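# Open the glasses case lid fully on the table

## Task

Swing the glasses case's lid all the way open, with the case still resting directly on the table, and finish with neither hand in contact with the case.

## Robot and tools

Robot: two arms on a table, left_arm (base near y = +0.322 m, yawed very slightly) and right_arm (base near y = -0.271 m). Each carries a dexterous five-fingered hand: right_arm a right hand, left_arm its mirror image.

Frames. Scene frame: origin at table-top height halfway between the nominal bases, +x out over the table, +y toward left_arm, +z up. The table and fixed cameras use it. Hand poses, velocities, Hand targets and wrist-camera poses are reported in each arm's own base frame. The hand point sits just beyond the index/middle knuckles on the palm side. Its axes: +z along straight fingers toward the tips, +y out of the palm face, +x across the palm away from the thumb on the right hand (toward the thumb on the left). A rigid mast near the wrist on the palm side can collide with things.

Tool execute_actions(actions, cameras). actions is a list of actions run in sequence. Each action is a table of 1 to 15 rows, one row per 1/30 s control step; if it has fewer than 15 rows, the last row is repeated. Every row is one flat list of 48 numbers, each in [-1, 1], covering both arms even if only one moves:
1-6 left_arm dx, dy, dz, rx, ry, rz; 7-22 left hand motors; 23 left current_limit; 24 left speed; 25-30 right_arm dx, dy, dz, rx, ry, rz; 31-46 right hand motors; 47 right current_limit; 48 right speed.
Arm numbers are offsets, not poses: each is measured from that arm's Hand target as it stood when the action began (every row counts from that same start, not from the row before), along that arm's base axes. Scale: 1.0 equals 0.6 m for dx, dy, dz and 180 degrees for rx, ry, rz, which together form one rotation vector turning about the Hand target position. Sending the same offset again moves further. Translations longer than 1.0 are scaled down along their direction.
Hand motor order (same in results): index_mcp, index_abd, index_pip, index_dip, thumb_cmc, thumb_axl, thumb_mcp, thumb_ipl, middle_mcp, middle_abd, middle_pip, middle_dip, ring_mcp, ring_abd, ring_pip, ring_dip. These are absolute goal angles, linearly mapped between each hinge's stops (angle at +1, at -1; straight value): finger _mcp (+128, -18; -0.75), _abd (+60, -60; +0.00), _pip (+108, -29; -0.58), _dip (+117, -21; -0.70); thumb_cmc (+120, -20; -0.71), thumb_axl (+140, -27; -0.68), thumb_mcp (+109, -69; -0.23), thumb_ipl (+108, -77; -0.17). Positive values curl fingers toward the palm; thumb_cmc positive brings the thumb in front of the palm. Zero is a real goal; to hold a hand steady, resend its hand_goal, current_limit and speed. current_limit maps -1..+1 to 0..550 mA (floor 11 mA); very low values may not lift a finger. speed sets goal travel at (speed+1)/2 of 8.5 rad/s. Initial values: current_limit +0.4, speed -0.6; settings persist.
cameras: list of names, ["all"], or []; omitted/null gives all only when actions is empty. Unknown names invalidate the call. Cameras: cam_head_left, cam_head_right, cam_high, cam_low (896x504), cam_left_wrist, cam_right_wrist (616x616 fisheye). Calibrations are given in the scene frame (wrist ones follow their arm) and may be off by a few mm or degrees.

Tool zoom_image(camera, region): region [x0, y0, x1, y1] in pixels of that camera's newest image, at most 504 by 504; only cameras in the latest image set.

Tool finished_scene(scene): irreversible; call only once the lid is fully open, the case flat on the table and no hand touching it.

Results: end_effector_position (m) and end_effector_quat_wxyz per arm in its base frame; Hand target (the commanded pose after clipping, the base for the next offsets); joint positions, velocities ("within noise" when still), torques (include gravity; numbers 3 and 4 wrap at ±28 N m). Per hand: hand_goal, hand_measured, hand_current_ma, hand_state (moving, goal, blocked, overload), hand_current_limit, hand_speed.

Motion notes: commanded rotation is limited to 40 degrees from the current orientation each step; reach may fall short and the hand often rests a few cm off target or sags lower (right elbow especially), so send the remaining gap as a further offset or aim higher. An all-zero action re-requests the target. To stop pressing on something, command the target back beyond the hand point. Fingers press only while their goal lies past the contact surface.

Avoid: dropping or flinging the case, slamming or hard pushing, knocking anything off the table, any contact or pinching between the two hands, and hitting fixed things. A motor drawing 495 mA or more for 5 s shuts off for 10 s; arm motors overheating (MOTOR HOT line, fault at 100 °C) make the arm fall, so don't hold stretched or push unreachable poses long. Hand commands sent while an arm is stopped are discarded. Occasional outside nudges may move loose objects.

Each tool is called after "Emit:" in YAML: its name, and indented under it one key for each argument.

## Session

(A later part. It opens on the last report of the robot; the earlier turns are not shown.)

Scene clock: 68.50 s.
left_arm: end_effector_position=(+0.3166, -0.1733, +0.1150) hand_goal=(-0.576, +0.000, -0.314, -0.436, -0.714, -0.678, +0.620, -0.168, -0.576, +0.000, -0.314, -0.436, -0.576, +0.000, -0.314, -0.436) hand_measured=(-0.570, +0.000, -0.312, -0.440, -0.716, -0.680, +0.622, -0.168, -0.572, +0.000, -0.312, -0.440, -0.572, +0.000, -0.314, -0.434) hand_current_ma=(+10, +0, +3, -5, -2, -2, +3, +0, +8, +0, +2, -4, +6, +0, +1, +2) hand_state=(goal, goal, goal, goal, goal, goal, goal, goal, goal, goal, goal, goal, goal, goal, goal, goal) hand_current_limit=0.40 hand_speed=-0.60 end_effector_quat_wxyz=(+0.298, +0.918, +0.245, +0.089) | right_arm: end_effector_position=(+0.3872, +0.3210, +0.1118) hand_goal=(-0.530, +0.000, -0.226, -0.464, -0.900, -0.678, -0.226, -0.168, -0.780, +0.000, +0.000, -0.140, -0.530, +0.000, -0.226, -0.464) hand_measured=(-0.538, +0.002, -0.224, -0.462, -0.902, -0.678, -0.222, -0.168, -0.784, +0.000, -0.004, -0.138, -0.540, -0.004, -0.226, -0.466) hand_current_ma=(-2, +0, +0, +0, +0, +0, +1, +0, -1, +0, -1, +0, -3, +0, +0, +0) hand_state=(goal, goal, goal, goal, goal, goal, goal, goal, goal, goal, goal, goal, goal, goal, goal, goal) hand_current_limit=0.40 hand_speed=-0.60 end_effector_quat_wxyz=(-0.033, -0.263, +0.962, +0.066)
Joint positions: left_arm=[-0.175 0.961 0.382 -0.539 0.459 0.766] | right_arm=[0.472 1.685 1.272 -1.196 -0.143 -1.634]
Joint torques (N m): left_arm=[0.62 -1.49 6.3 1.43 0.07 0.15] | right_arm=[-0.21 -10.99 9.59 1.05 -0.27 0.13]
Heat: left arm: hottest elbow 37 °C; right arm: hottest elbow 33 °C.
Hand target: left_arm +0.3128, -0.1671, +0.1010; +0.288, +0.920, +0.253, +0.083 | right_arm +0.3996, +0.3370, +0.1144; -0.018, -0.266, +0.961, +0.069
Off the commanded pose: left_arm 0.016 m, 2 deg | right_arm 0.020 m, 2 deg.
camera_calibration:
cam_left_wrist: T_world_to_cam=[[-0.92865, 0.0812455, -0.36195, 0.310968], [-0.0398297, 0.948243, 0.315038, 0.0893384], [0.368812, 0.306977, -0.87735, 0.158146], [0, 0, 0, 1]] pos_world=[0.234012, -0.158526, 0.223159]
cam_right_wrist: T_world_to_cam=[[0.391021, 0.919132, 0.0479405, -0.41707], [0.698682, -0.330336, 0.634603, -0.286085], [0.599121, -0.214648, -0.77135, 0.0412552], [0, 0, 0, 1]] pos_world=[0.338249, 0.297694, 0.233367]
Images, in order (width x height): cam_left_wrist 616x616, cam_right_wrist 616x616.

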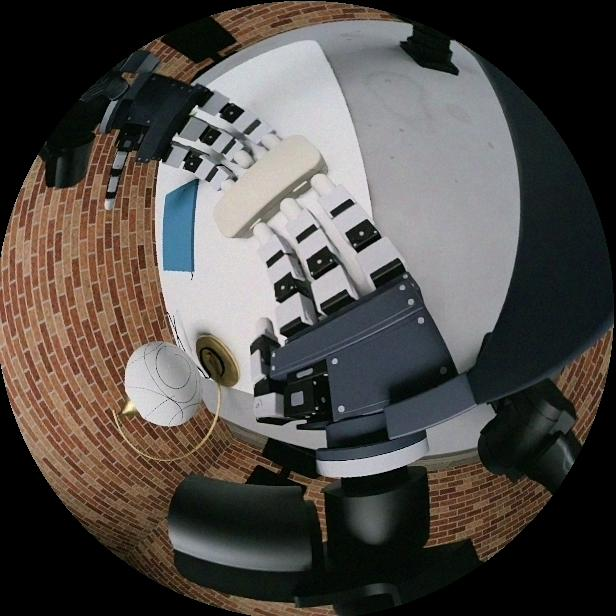

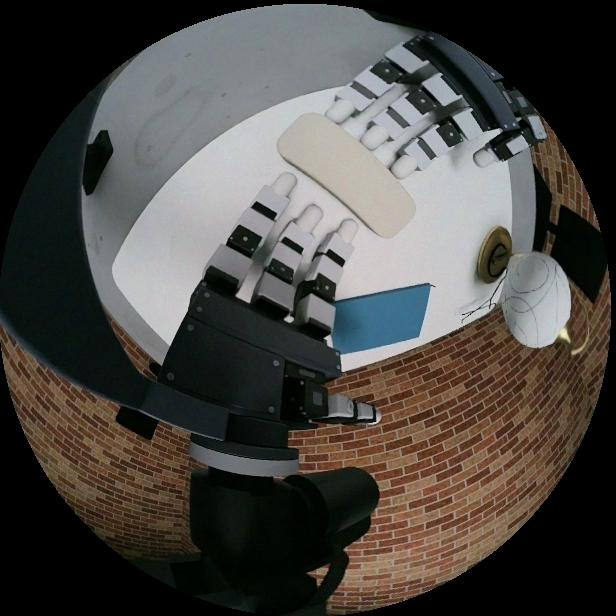

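Emit:
execute_actions:
  actions:
    - [[0.003,-0.008,0.01,0,0,0,-0.575,0,-0.314,-0.435,-0.714,-0.678,0.62,-0.168,-0.575,0,-0.314,-0.435,-0.575,0,-0.314,-0.435,0.4,-0.6,-0.008,0.016,0.0,0,0,0,-0.53,0,-0.226,-0.464,-0.9,-0.678,-0.226,-0.168,-0.78,0,0.0,-0.14,-0.53,0,-0.226,-0.464,0.4,-0.6]]
    - [[0.003,-0.008,0.0,0,0,0,-0.55,0,-0.314,-0.435,-0.714,-0.678,0.62,-0.168,-0.55,0,-0.314,-0.435,-0.55,0,-0.314,-0.435,0.4,-0.6,-0.003,0.008,0,0,0,0,-0.48,0,-0.226,-0.464,-0.9,-0.678,-0.226,-0.168,-0.76,0,0.0,-0.14,-0.48,0,-0.226,-0.464,0.4,-0.6]]
  cameras: ["cam_left_wrist","cam_right_wrist"]

Emit:
zoom_image:
  camera: "cam_right_wrist"
  region: [250, 90, 430, 270]

Emit:
zoom_image:
  camera: "cam_left_wrist"
  region: [190, 110, 370, 290]

Scene clock: 70.00 s.
left_arm: end_effector_position=(+0.3173, -0.1726, +0.1130) hand_goal=(-0.550, +0.000, -0.314, -0.436, -0.714, -0.678, +0.620, -0.168, -0.550, +0.000, -0.314, -0.436, -0.550, +0.000, -0.314, -0.436) hand_measured=(-0.548, +0.002, -0.310, -0.440, -0.716, -0.680, +0.622, -0.168, -0.548, +0.002, -0.312, -0.440, -0.548, +0.002, -0.312, -0.434) hand_current_ma=(+1, +2, +5, -5, -2, -2, +3, +0, +3, +1, +2, -4, +2, +2, +3, +2) hand_state=(goal, goal, goal, goal, goal, goal, goal, goal, goal, goal, goal, goal, goal, goal, goal, goal) hand_current_limit=0.40 hand_speed=-0.60 end_effector_quat_wxyz=(+0.293, +0.918, +0.251, +0.089) | right_arm: end_effector_position=(+0.3853, +0.3290, +0.1108) hand_goal=(-0.480, +0.000, -0.226, -0.464, -0.900, -0.678, -0.226, -0.168, -0.760, +0.000, +0.000, -0.140, -0.480, +0.000, -0.226, -0.464) hand_measured=(-0.516, +0.004, -0.234, -0.466, -0.902, -0.678, -0.222, -0.168, -0.774, +0.000, -0.002, -0.138, -0.508, -0.002, -0.230, -0.466) hand_current_ma=(-34, +0, -2, +0, +0, +0, +1, +0, -7, +0, +0, +0, -23, +0, -1, +0) hand_state=(blocked, goal, goal, goal, goal, goal, goal, goal, goal, goal, goal, goal, blocked, goal, goal, goal) hand_current_limit=0.40 hand_speed=-0.60 end_effector_quat_wxyz=(-0.031, -0.259, +0.964, +0.062)
Joint positions: left_arm=[-0.182 0.961 0.382 -0.539 0.443 0.75] | right_arm=[0.493 1.686 1.274 -1.191 -0.134 -1.605]
Joint torques (N m): left_arm=[-2.2 -3.25 7.8 1.59 0.09 -0.13] | right_arm=[0.79 -10.93 9.62 1.02 -0.65 0.15]
Heat: left arm: hottest elbow 37 °C; right arm: hottest elbow 33 °C.
Hand target: left_arm +0.3163, -0.1766, +0.1068; +0.288, +0.920, +0.253, +0.083 | right_arm +0.3930, +0.3514, +0.1145; -0.018, -0.266, +0.961, +0.069
Off the commanded pose: left_arm 0.007 m, 1 deg | right_arm 0.024 m, 2 deg.
camera_calibration:
cam_left_wrist: T_world_to_cam=[[-0.931608, 0.0730366, -0.35605, 0.309855], [-0.0498269, 0.94469, 0.324157, 0.0909151], [0.360032, 0.319728, -0.876442, 0.160768], [0, 0, 0, 1]] pos_world=[0.235312, -0.159919, 0.221757]
cam_right_wrist: T_world_to_cam=[[0.398543, 0.916135, 0.0431249, -0.425067], [0.691709, -0.331122, 0.641792, -0.279352], [0.602248, -0.225952, -0.765665, 0.0452701], [0, 0, 0, 1]] pos_world=[0.335374, 0.307148, 0.232279]
Images, in order (width x height): cam_left_wrist 616x616, cam_right_wrist 616x616.

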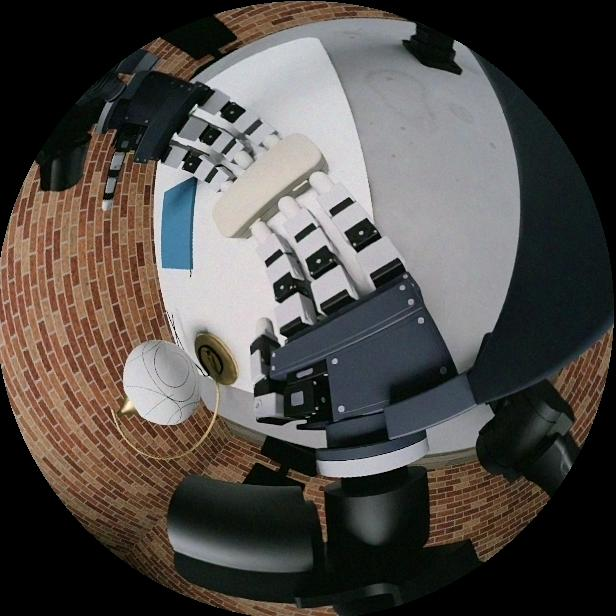

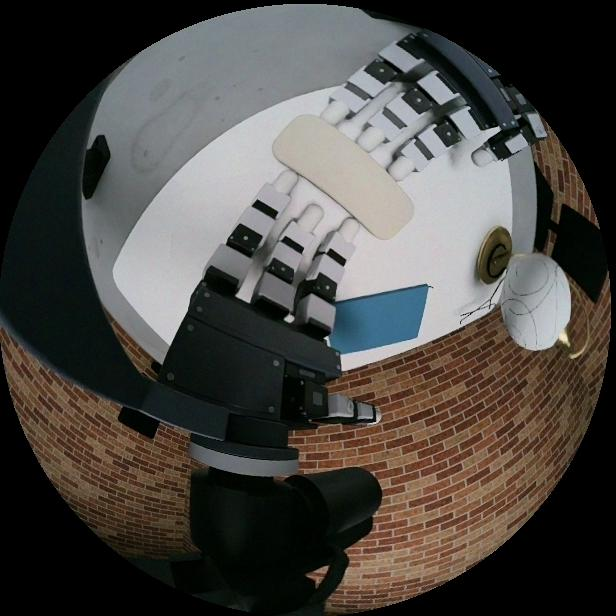

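Scaled by 2.800 from the camera's 616x616 image, which has a finer 880x880 frame.

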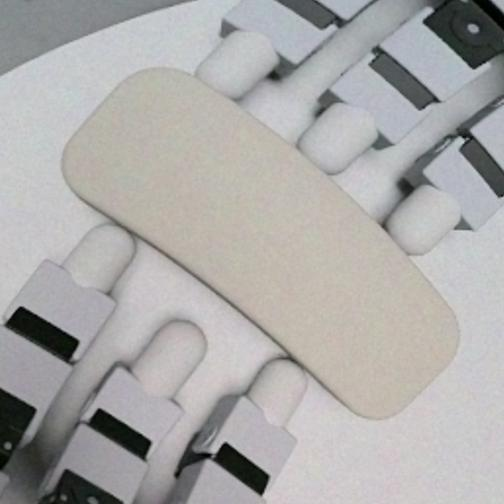

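Scaled by 2.800 from the camera's 616x616 image, which has a finer 880x880 frame.

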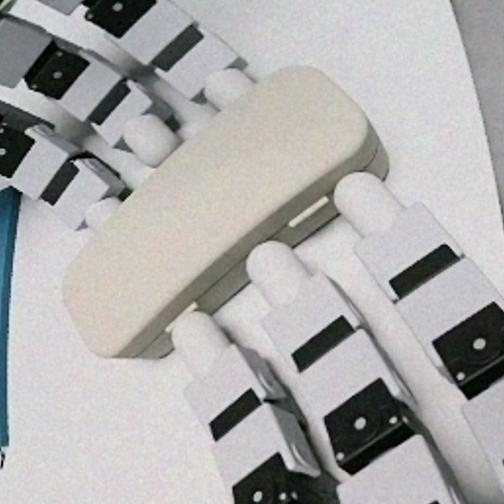

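Emit:
execute_actions:
  actions:
    - [[0,0,0,0,0,0,-0.5,0,-0.314,-0.435,-0.714,-0.678,0.62,-0.168,-0.5,0,-0.314,-0.435,-0.5,0,-0.314,-0.435,0.4,-0.6,-0.0,0.0,0.0,0,0,0,-0.42,0,-0.226,-0.464,-0.9,-0.678,-0.226,-0.168,-0.74,0,0.05,-0.17,-0.42,0,-0.226,-0.464,0.4,-0.6]]
    - [[0,0,0,0,0,0,-0.45,0,-0.314,-0.435,-0.714,-0.678,0.62,-0.168,-0.45,0,-0.314,-0.435,-0.45,0,-0.314,-0.435,0.4,-0.6,-0.0,0.0,0,0,0,0,-0.36,0,-0.226,-0.464,-0.9,-0.678,-0.226,-0.168,-0.74,0,0.05,-0.17,-0.36,0,-0.226,-0.464,0.4,-0.6]]
  cameras: ["cam_left_wrist","cam_right_wrist"]

Emit:
zoom_image:
  camera: "cam_right_wrist"
  region: [250, 90, 430, 270]

Emit:
zoom_image:
  camera: "cam_left_wrist"
  region: [190, 110, 370, 290]

Scene clock: 71.40 s.
left_arm: end_effector_position=(+0.3165, -0.1701, +0.1082) hand_goal=(-0.450, +0.000, -0.314, -0.436, -0.714, -0.678, +0.620, -0.168, -0.450, +0.000, -0.314, -0.436, -0.450, +0.000, -0.314, -0.436) hand_measured=(-0.474, +0.002, -0.312, -0.434, -0.716, -0.680, +0.622, -0.168, -0.468, +0.002, -0.314, -0.440, -0.478, +0.002, -0.316, -0.436) hand_current_ma=(-59, +2, +1, +2, -2, -2, +3, +0, -40, +1, +0, -4, -75, +1, -1, -1) hand_state=(blocked, goal, goal, goal, goal, goal, goal, goal, goal, goal, goal, goal, blocked, goal, goal, goal) hand_current_limit=0.40 hand_speed=-0.60 end_effector_quat_wxyz=(+0.285, +0.919, +0.257, +0.089) | right_arm: end_effector_position=(+0.3876, +0.3272, +0.1080) hand_goal=(-0.360, +0.000, -0.226, -0.464, -0.900, -0.678, -0.226, -0.168, -0.740, +0.000, +0.050, -0.170, -0.360, +0.000, -0.226, -0.464) hand_measured=(-0.446, +0.002, -0.246, -0.474, -0.902, -0.678, -0.222, -0.168, -0.740, +0.006, +0.052, -0.168, -0.450, -0.004, -0.248, -0.470) hand_current_ma=(-161, +0, -11, -4, +0, +0, +1, +0, +0, +1, +0, +0, -180, -1, -13, -2) hand_state=(blocked, goal, blocked, goal, goal, goal, goal, goal, goal, goal, goal, goal, blocked, goal, blocked, goal) hand_current_limit=0.40 hand_speed=-0.60 end_effector_quat_wxyz=(-0.029, -0.257, +0.964, +0.054)
Joint positions: left_arm=[-0.184 0.962 0.376 -0.539 0.427 0.743] | right_arm=[0.493 1.689 1.275 -1.188 -0.118 -1.601]
Joint torques (N m): left_arm=[-2.78 -1.61 8.03 1.46 0.75 -0.09] | right_arm=[0.79 -11.16 9.57 0.88 -1.32 0.11]
Heat: left arm: hottest elbow 37 °C; right arm: hottest elbow 33 °C.
Hand target: left_arm +0.3164, -0.1767, +0.1070; +0.288, +0.920, +0.253, +0.083 | right_arm +0.3929, +0.3515, +0.1145; -0.018, -0.266, +0.961, +0.069
Off the commanded pose: left_arm 0.007 m, 1 deg | right_arm 0.026 m, 2 deg.
camera_calibration:
cam_left_wrist: T_world_to_cam=[[-0.935043, 0.0671433, -0.348119, 0.306332], [-0.0580322, 0.939674, 0.337113, 0.0903484], [0.349753, 0.335418, -0.874739, 0.16173], [0, 0, 0, 1]] pos_world=[0.235111, -0.159713, 0.217653]
cam_right_wrist: T_world_to_cam=[[0.40126, 0.915366, 0.0330899, -0.42389], [0.685757, -0.324166, 0.651655, -0.280726], [0.607229, -0.238791, -0.757794, 0.0426579], [0, 0, 0, 1]] pos_world=[0.336697, 0.3072, 0.229289]
Images, in order (width x height): cam_left_wrist 616x616, cam_right_wrist 616x616.

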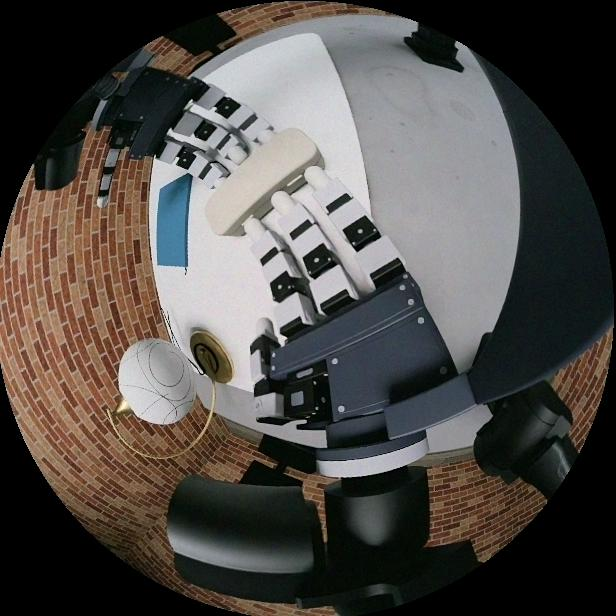

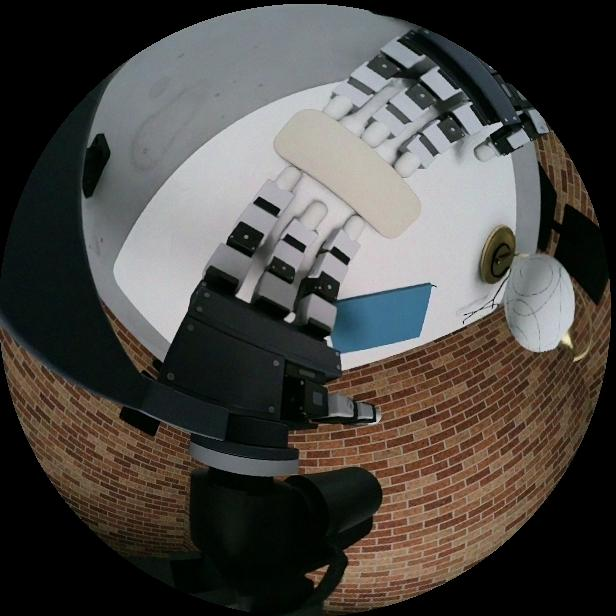

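Scaled by 2.800 from the camera's 616x616 image, which has a finer 880x880 frame.

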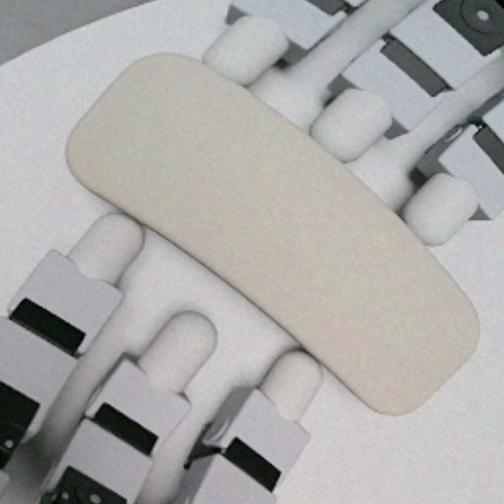

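Scaled by 2.800 from the camera's 616x616 image, which has a finer 880x880 frame.

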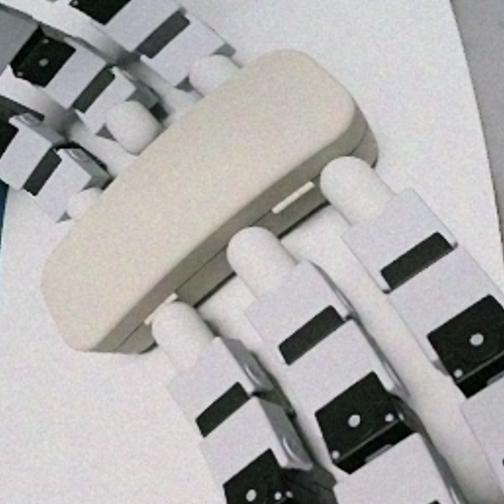

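Emit:
execute_actions:
  actions:
    - [[0,0,0,0,0,0,-0.43,0,-0.314,-0.435,-0.714,-0.678,0.62,-0.168,-0.41,0,-0.314,-0.435,-0.43,0,-0.314,-0.435,0.4,-0.6,-0.0,0.0,0.0,0,0,0,-0.34,0,-0.226,-0.464,-0.9,-0.678,-0.226,-0.168,-0.66,0,-0.051,-0.342,-0.34,0,-0.226,-0.464,0.4,-0.6]]
    - [[0,0,0,0,0,0,-0.41,0,-0.314,-0.435,-0.714,-0.678,0.62,-0.168,-0.38,0,-0.314,-0.435,-0.41,0,-0.314,-0.435,0.4,-0.6,-0.0,0.0,0,0,0,0,-0.32,0,-0.226,-0.464,-0.9,-0.678,-0.226,-0.168,-0.42,0,-0.051,-0.342,-0.32,0,-0.226,-0.464,0.4,-0.6]]
  cameras: ["cam_left_wrist","cam_right_wrist"]

Emit:
zoom_image:
  camera: "cam_right_wrist"
  region: [250, 90, 430, 270]

Scene clock: 72.93 s.
left_arm: end_effector_position=(+0.3160, -0.1694, +0.1066) hand_goal=(-0.410, +0.000, -0.314, -0.436, -0.714, -0.678, +0.620, -0.168, -0.380, +0.000, -0.314, -0.436, -0.410, +0.000, -0.314, -0.436) hand_measured=(-0.436, +0.002, -0.312, -0.430, -0.716, -0.680, +0.622, -0.168, -0.398, +0.002, -0.316, -0.440, -0.448, +0.000, -0.318, -0.434) hand_current_ma=(-66, +1, +2, +8, -2, -2, +3, +0, -42, +1, -2, -4, -110, +0, -4, +3) hand_state=(blocked, goal, goal, goal, goal, goal, goal, goal, goal, goal, goal, goal, blocked, goal, goal, goal) hand_current_limit=0.40 hand_speed=-0.60 end_effector_quat_wxyz=(+0.283, +0.919, +0.259, +0.088) | right_arm: end_effector_position=(+0.3901, +0.3248, +0.1014) hand_goal=(-0.320, +0.000, -0.226, -0.464, -0.900, -0.678, -0.226, -0.168, -0.420, +0.000, -0.052, -0.342, -0.320, +0.000, -0.226, -0.464) hand_measured=(-0.386, +0.000, -0.248, -0.476, -0.902, -0.678, -0.222, -0.168, -0.492, +0.002, -0.062, -0.344, -0.406, -0.006, -0.252, -0.470) hand_current_ma=(-105, +0, -14, -4, +0, +0, +1, +0, -122, +0, -3, +0, -167, -1, -19, -1) hand_state=(blocked, goal, blocked, goal, goal, goal, goal, goal, blocked, goal, goal, goal, blocked, goal, blocked, goal) hand_current_limit=0.40 hand_speed=-0.60 end_effector_quat_wxyz=(-0.031, -0.256, +0.965, +0.048)
Joint positions: left_arm=[-0.184 0.962 0.374 -0.539 0.423 0.742] | right_arm=[0.489 1.701 1.275 -1.183 -0.107 -1.601]
Joint torques (N m): left_arm=[-1.9 -2.55 8.14 1.46 0.93 -0.05] | right_arm=[1.08 -12.1 9.48 0.65 -1.79 0.11]
Heat: left arm: hottest elbow 37 °C; right arm: hottest elbow 33 °C.
Hand target: left_arm +0.3163, -0.1767, +0.1068; +0.288, +0.920, +0.253, +0.083 | right_arm +0.3929, +0.3516, +0.1145; -0.018, -0.266, +0.961, +0.069
Off the commanded pose: left_arm 0.007 m, 1 deg | right_arm 0.030 m, 3 deg.
camera_calibration:
cam_left_wrist: T_world_to_cam=[[-0.936274, 0.0652994, -0.345147, 0.305037], [-0.0598839, 0.938514, 0.340007, 0.090304], [0.346127, 0.339008, -0.874797, 0.162064], [0, 0, 0, 1]] pos_world=[0.234911, -0.159611, 0.216352]
cam_right_wrist: T_world_to_cam=[[0.403727, 0.914644, 0.0207793, -0.421968], [0.685466, -0.317453, 0.655256, -0.281362], [0.605922, -0.250301, -0.755121, 0.039654], [0, 0, 0, 1]] pos_world=[0.339197, 0.306556, 0.223076]
Images, in order (width x height): cam_left_wrist 616x616, cam_right_wrist 616x616.

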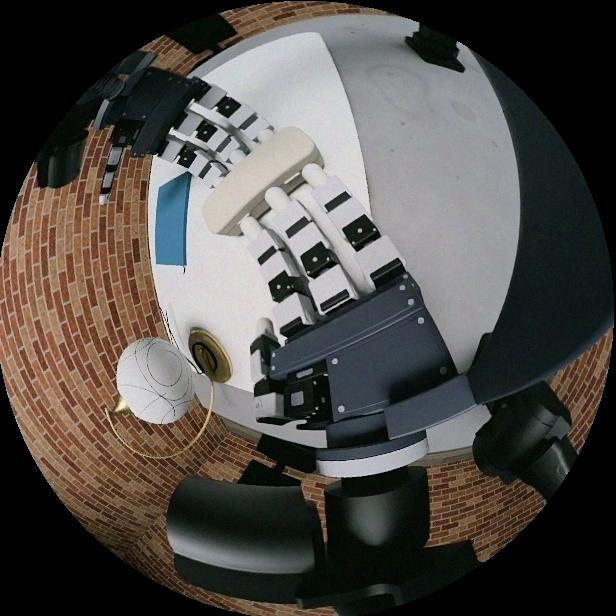

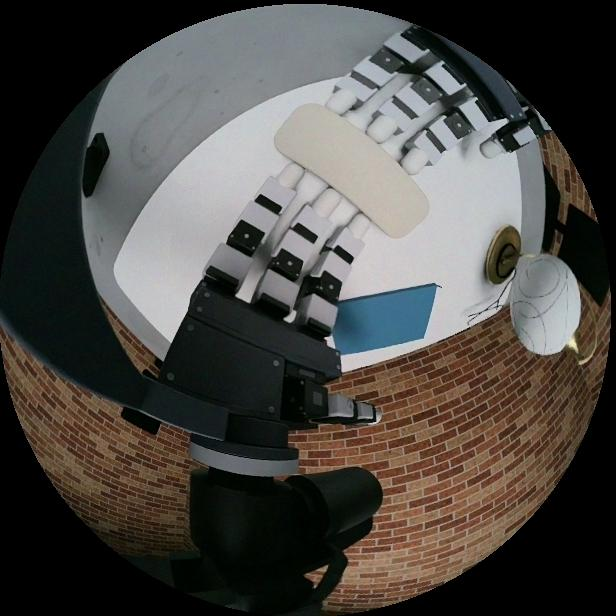

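Scaled by 2.800 from the camera's 616x616 image, which has a finer 880x880 frame.

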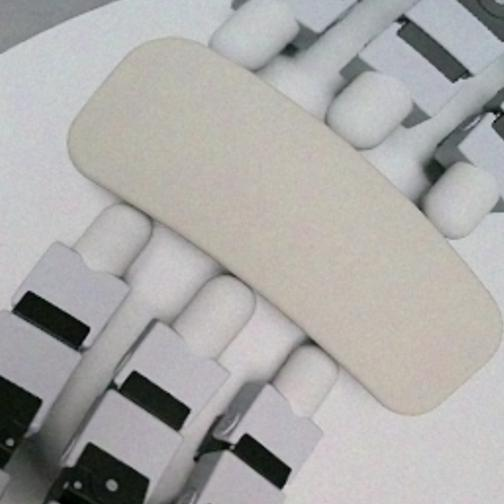

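Emit:
execute_actions:
  actions:
    - [[0,0,0,0,0,0,-0.39,0,-0.314,-0.435,-0.714,-0.678,0.62,-0.168,-0.35,0,-0.314,-0.435,-0.38,0,-0.314,-0.435,0.4,-0.6,-0.0,0.0,-0.018,0,0,0,-0.28,0,-0.226,-0.464,-0.9,-0.678,-0.226,-0.168,-0.36,0,-0.03,-0.342,-0.28,0,-0.226,-0.464,0.4,-0.6]]
    - [[0,0,0,0,0,0,-0.37,0,-0.314,-0.435,-0.714,-0.678,0.62,-0.168,-0.33,0,-0.314,-0.435,-0.36,0,-0.314,-0.435,0.4,-0.6,-0.0,0.0,0,0,0,0,-0.24,0,-0.226,-0.464,-0.9,-0.678,-0.226,-0.168,-0.28,0,-0.01,-0.342,-0.24,0,-0.226,-0.464,0.4,-0.6]]
  cameras: ["cam_left_wrist","cam_right_wrist"]

Emit:
zoom_image:
  camera: "cam_right_wrist"
  region: [250, 90, 430, 270]

Scene clock: 74.47 s.
left_arm: end_effector_position=(+0.3164, -0.1674, +0.1044) hand_goal=(-0.370, +0.000, -0.314, -0.436, -0.714, -0.678, +0.620, -0.168, -0.330, +0.000, -0.314, -0.436, -0.360, +0.000, -0.314, -0.436) hand_measured=(-0.372, -0.006, -0.298, -0.420, -0.716, -0.680, +0.622, -0.168, -0.348, +0.002, -0.316, -0.440, -0.400, -0.010, -0.318, -0.434) hand_current_ma=(-2, -7, +33, +35, -2, -2, +3, +0, -44, +1, -2, -4, -119, -16, -5, +3) hand_state=(goal, goal, goal, goal, goal, goal, goal, goal, goal, goal, goal, goal, blocked, goal, goal, goal) hand_current_limit=0.40 hand_speed=-0.60 end_effector_quat_wxyz=(+0.280, +0.918, +0.266, +0.087) | right_arm: end_effector_position=(+0.3970, +0.3220, +0.0939) hand_goal=(-0.240, +0.000, -0.226, -0.464, -0.900, -0.678, -0.226, -0.168, -0.280, +0.000, -0.010, -0.342, -0.240, +0.000, -0.226, -0.464) hand_measured=(-0.288, +0.002, -0.248, -0.478, -0.902, -0.678, -0.222, -0.168, -0.404, +0.008, -0.056, -0.350, -0.336, -0.006, -0.252, -0.470) hand_current_ma=(-59, +0, -14, -5, +0, +0, +1, +0, -314, +1, -50, -2, -197, -1, -19, -2) hand_state=(blocked, goal, blocked, goal, goal, goal, goal, goal, blocked, goal, blocked, goal, blocked, goal, blocked, goal) hand_current_limit=0.40 hand_speed=-0.60 end_effector_quat_wxyz=(-0.027, -0.252, +0.966, +0.043)
Joint positions: left_arm=[-0.184 0.962 0.371 -0.539 0.416 0.729] | right_arm=[0.482 1.714 1.275 -1.165 -0.095 -1.601]
Joint torques (N m): left_arm=[-2.32 -1.79 8.4 1.65 1.21 0.09] | right_arm=[1.55 -12.45 8.32 0.96 -2.26 0.1]
Heat: left arm: hottest elbow 37 °C; right arm: hottest elbow 33 °C.
Hand target: left_arm +0.3163, -0.1767, +0.1068; +0.288, +0.920, +0.253, +0.083 | right_arm +0.3929, +0.3515, +0.1036; -0.018, -0.266, +0.961, +0.069
Off the commanded pose: left_arm 0.010 m, 2 deg | right_arm 0.031 m, 4 deg.
camera_calibration:
cam_left_wrist: T_world_to_cam=[[-0.939646, 0.0532919, -0.337973, 0.302857], [-0.0704762, 0.936466, 0.343604, 0.0918053], [0.334811, 0.346685, -0.876191, 0.164387], [0, 0, 0, 1]] pos_world=[0.23601, -0.159103, 0.214848]
cam_right_wrist: T_world_to_cam=[[0.41014, 0.911851, 0.0176599, -0.423356], [0.676777, -0.317272, 0.664313, -0.279558], [0.611358, -0.26051, -0.747246, 0.029452], [0, 0, 0, 1]] pos_world=[0.344828, 0.305014, 0.215199]
Images, in order (width x height): cam_left_wrist 616x616, cam_right_wrist 616x616.

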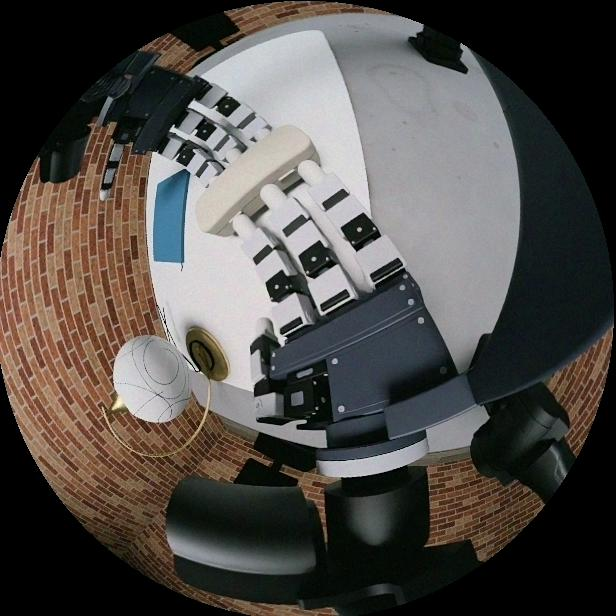

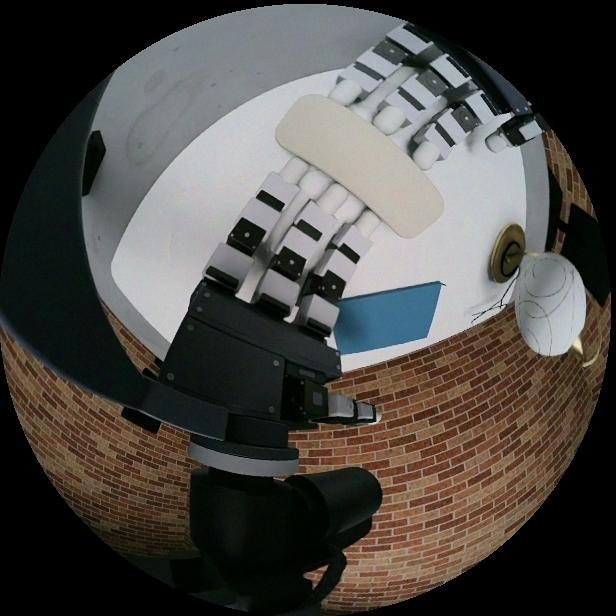

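Scaled by 2.800 from the camera's 616x616 image, which has a finer 880x880 frame.

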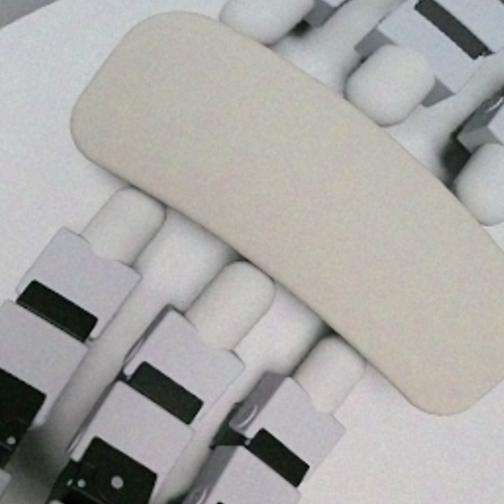

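Emit:
execute_actions:
  actions:
    - [[0.002,-0.01,0,0,0,0,-0.37,0,-0.314,-0.435,-0.714,-0.678,0.62,-0.168,-0.33,0,-0.314,-0.435,-0.36,0,-0.314,-0.435,0.4,-0.6,-0.005,0.015,-0.004,0,0,0,-0.24,0,-0.25,-0.49,-0.9,-0.678,-0.226,-0.168,-0.25,0,0.05,-0.342,-0.24,0,-0.226,-0.464,0.5,-0.6]]
    - [[0,0,0,0,0,0,-0.37,0,-0.314,-0.435,-0.714,-0.678,0.62,-0.168,-0.33,0,-0.314,-0.435,-0.36,0,-0.314,-0.435,0.4,-0.6,-0.0,0.0,0,0,0,0,-0.24,0,-0.25,-0.49,-0.9,-0.678,-0.226,-0.168,-0.22,0,0.12,-0.3,-0.24,0,-0.226,-0.464,0.5,-0.6]]
  cameras: ["cam_left_wrist","cam_right_wrist"]

Emit:
zoom_image:
  camera: "cam_right_wrist"
  region: [250, 90, 430, 270]

Emit:
zoom_image:
  camera: "cam_left_wrist"
  region: [190, 110, 370, 290]

Scene clock: 76.13 s.
left_arm: end_effector_position=(+0.3167, -0.1678, +0.1029) hand_goal=(-0.370, +0.000, -0.314, -0.436, -0.714, -0.678, +0.620, -0.168, -0.330, +0.000, -0.314, -0.436, -0.360, +0.000, -0.314, -0.436) hand_measured=(-0.364, -0.006, -0.314, -0.420, -0.716, -0.680, +0.622, -0.168, -0.346, +0.000, -0.312, -0.432, -0.384, -0.012, -0.310, -0.430) hand_current_ma=(+9, -9, +0, +32, -2, -2, +3, +0, -35, -1, +2, +6, -63, -19, +4, +9) hand_state=(goal, goal, goal, goal, goal, goal, goal, goal, goal, goal, goal, goal, blocked, goal, goal, goal) hand_current_limit=0.40 hand_speed=-0.60 end_effector_quat_wxyz=(+0.277, +0.918, +0.272, +0.086) | right_arm: end_effector_position=(+0.3989, +0.3221, +0.0902) hand_goal=(-0.240, +0.000, -0.250, -0.490, -0.900, -0.678, -0.226, -0.168, -0.220, +0.000, +0.120, -0.300, -0.240, +0.000, -0.226, -0.464) hand_measured=(-0.244, +0.002, -0.252, -0.494, -0.902, -0.678, -0.222, -0.168, -0.402, +0.016, +0.094, -0.296, -0.320, -0.014, -0.252, -0.468) hand_current_ma=(-1, +0, +0, -1, +0, +0, +1, +0, -413, +6, -17, +1, -144, -5, -18, -1) hand_state=(goal, goal, goal, goal, goal, goal, goal, goal, blocked, goal, blocked, goal, blocked, goal, blocked, goal) hand_current_limit=0.50 hand_speed=-0.60 end_effector_quat_wxyz=(-0.026, -0.252, +0.966, +0.041)
Joint positions: left_arm=[-0.192 0.964 0.371 -0.539 0.406 0.711] | right_arm=[0.482 1.721 1.275 -1.156 -0.091 -1.601]
Joint torques (N m): left_arm=[-3.14 -1.67 8.58 1.94 1.16 0.07] | right_arm=[3.08 -12.57 8.34 0.9 -2.48 0.3]
Heat: left arm: hottest elbow 37 °C; right arm: hottest elbow 33 °C.
Hand target: left_arm +0.3175, -0.1827, +0.1068; +0.288, +0.920, +0.253, +0.083 | right_arm +0.3899, +0.3605, +0.1011; -0.018, -0.266, +0.961, +0.069
Off the commanded pose: left_arm 0.015 m, 3 deg | right_arm 0.041 m, 4 deg.
camera_calibration:
cam_left_wrist: T_world_to_cam=[[-0.942766, 0.0447719, -0.330435, 0.301333], [-0.0772713, 0.934639, 0.347101, 0.0942477], [0.324377, 0.352769, -0.877687, 0.167583], [0, 0, 0, 1]] pos_world=[0.237009, -0.160697, 0.213943]
cam_right_wrist: T_world_to_cam=[[0.410226, 0.911848, 0.0157391, -0.424028], [0.674295, -0.314884, 0.667963, -0.278449], [0.614037, -0.263403, -0.744028, 0.0251863], [0, 0, 0, 1]] pos_world=[0.346238, 0.305604, 0.211407]
Images, in order (width x height): cam_left_wrist 616x616, cam_right_wrist 616x616.

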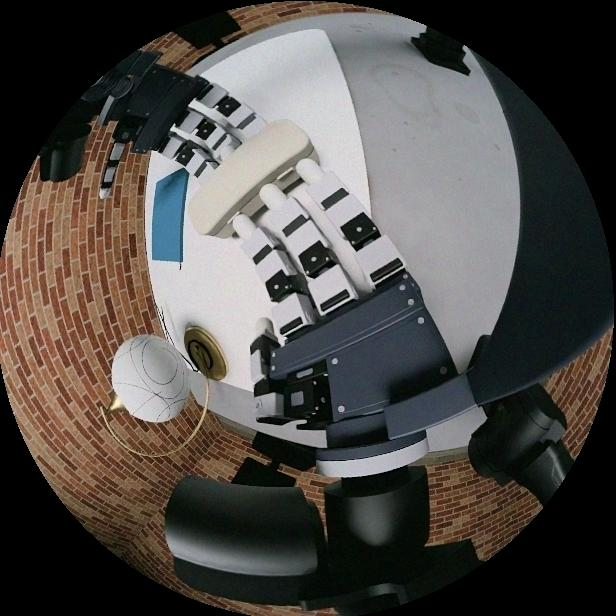

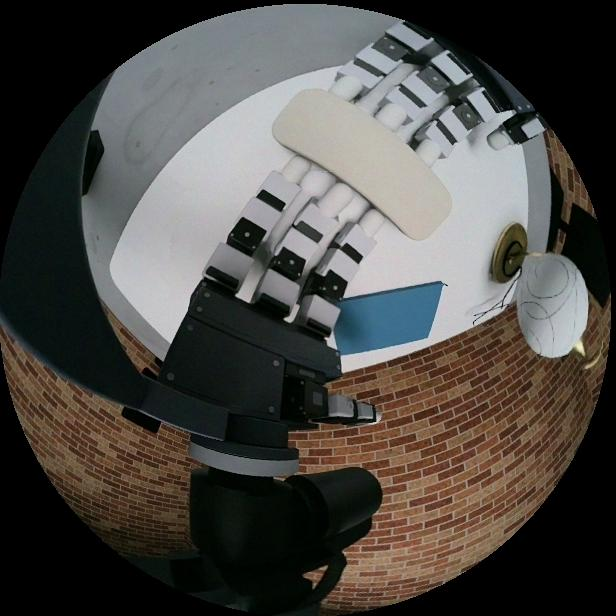

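Scaled by 2.800 from the camera's 616x616 image, which has a finer 880x880 frame.

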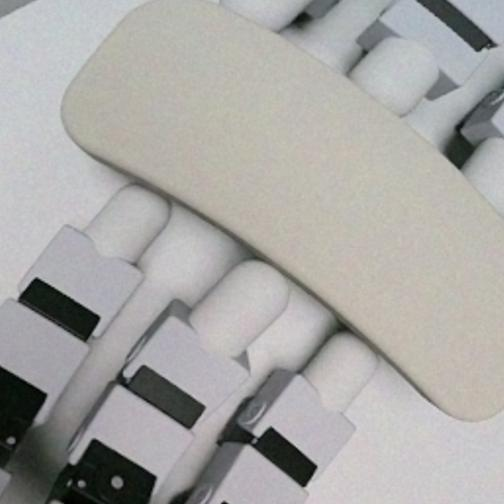

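Scaled by 2.800 from the camera's 616x616 image, which has a finer 880x880 frame.

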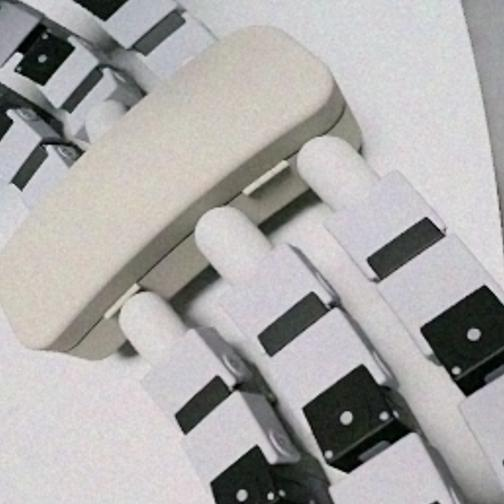

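Emit:
zoom_image:
  camera: "cam_right_wrist"
  region: [265, 130, 405, 250]

Emit:
execute_actions:
  actions: []
  cameras: ["cam_low","cam_high"]

Emit:
zoom_image:
  camera: "cam_low"
  region: [530, 220, 620, 290]

Emit:
zoom_image:
  camera: "cam_high"
  region: [360, 250, 480, 370]

Scaled by 3.600 from the camera's 616x616 image, which has a finer 880x880 frame.

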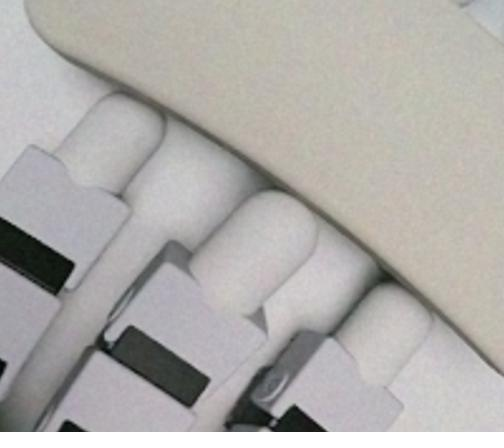

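Scene clock: 76.33 s.
left_arm: end_effector_position=(+0.3167, -0.1678, +0.1029) hand_goal=(-0.370, +0.000, -0.314, -0.436, -0.714, -0.678, +0.620, -0.168, -0.330, +0.000, -0.314, -0.436, -0.360, +0.000, -0.314, -0.436) hand_measured=(-0.364, -0.006, -0.314, -0.420, -0.716, -0.680, +0.622, -0.168, -0.346, +0.000, -0.312, -0.432, -0.384, -0.012, -0.312, -0.430) hand_current_ma=(+9, -9, +0, +32, -2, -2, +3, +0, -35, -1, +2, +6, -63, -19, +4, +9) hand_state=(goal, goal, goal, goal, goal, goal, goal, goal, goal, goal, goal, goal, blocked, goal, goal, goal) hand_current_limit=0.40 hand_speed=-0.60 end_effector_quat_wxyz=(+0.277, +0.918, +0.272, +0.086) | right_arm: end_effector_position=(+0.3989, +0.3221, +0.0902) hand_goal=(-0.240, +0.000, -0.250, -0.490, -0.900, -0.678, -0.226, -0.168, -0.220, +0.000, +0.120, -0.300, -0.240, +0.000, -0.226, -0.464) hand_measured=(-0.244, +0.002, -0.252, -0.494, -0.902, -0.678, -0.222, -0.168, -0.402, +0.016, +0.096, -0.296, -0.320, -0.014, -0.252, -0.468) hand_current_ma=(-1, +0, +0, -1, +0, +0, +1, +0, -413, +6, -16, +1, -144, -5, -18, -1) hand_state=(goal, goal, goal, goal, goal, goal, goal, goal, blocked, goal, blocked, goal, blocked, goal, blocked, goal) hand_current_limit=0.50 hand_speed=-0.60 end_effector_quat_wxyz=(-0.026, -0.252, +0.966, +0.041)
Joint positions: left_arm=[-0.192 0.964 0.371 -0.539 0.406 0.711] | right_arm=[0.482 1.721 1.275 -1.156 -0.091 -1.601]
Joint velocities: within noise
Joint torques (N m): left_arm=[-2.78 -2.49 8.84 2.03 1.15 0.08] | right_arm=[3.19 -12.57 8.34 0.9 -2.48 0.29]
Heat: left arm: hottest elbow 37 °C; right arm: hottest elbow 33 °C.
Hand target: left_arm +0.3175, -0.1827, +0.1068; +0.288, +0.920, +0.253, +0.083 | right_arm +0.3899, +0.3605, +0.1011; -0.018, -0.266, +0.961, +0.069
Off the commanded pose: left_arm 0.015 m, 3 deg | right_arm 0.041 m, 4 deg.
Images, in order (width x height): cam_high 896x504, cam_low 896x504.

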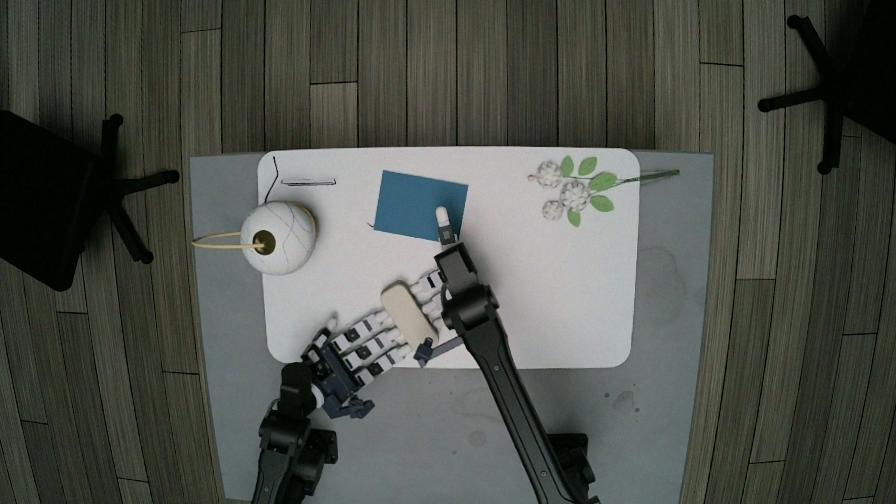

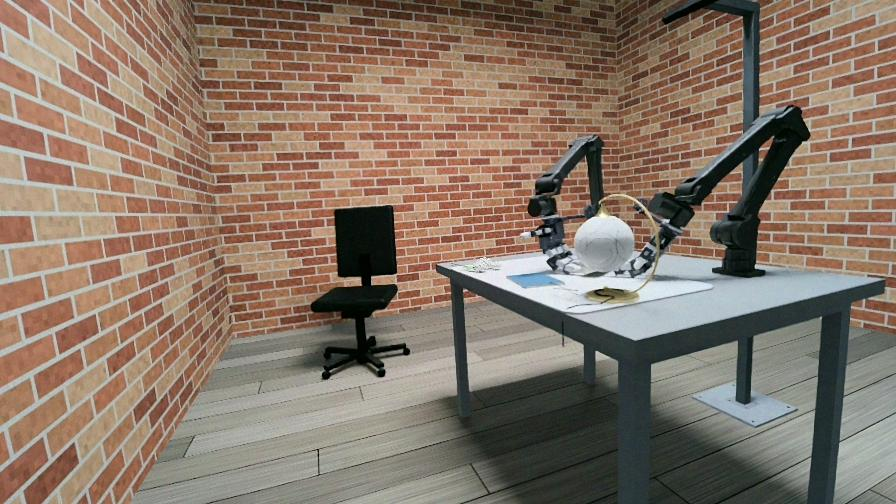

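Scaled by 5.600.

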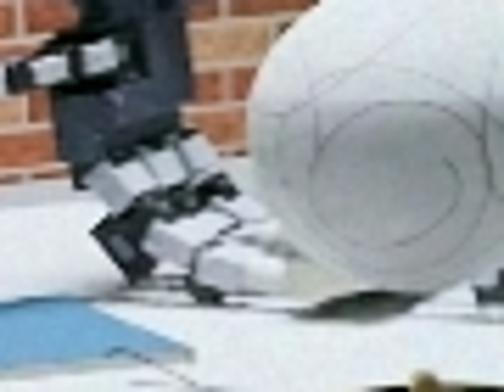

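Scaled by 4.200.

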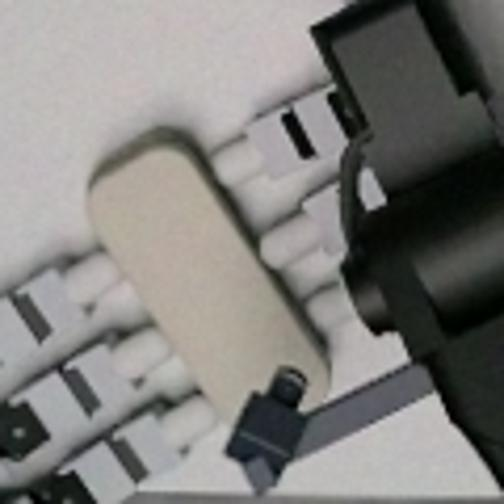

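Emit:
zoom_image:
  camera: "cam_low"
  region: [560, 250, 620, 284]

Emit:
zoom_image:
  camera: "cam_high"
  region: [375, 270, 445, 340]

Emit:
zoom_image:
  camera: "cam_head_right"
  region: [380, 240, 480, 320]

Scaled by 8.400.

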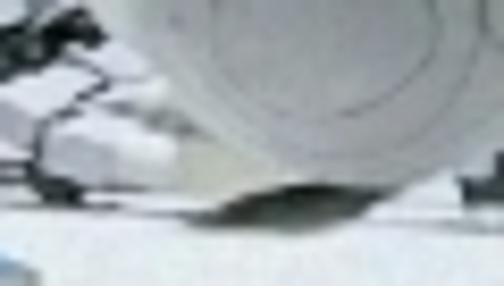

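Scaled by 7.200.

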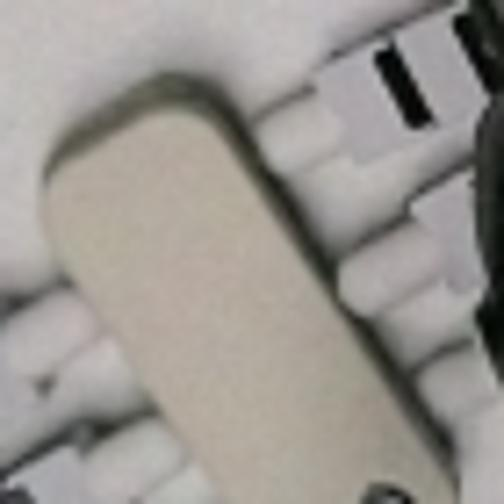

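This scene's latest camera images include none from cam_head_right. They are from: cam_high, cam_low. cam_head_right's image comes with the result of a call that names it in "cameras".


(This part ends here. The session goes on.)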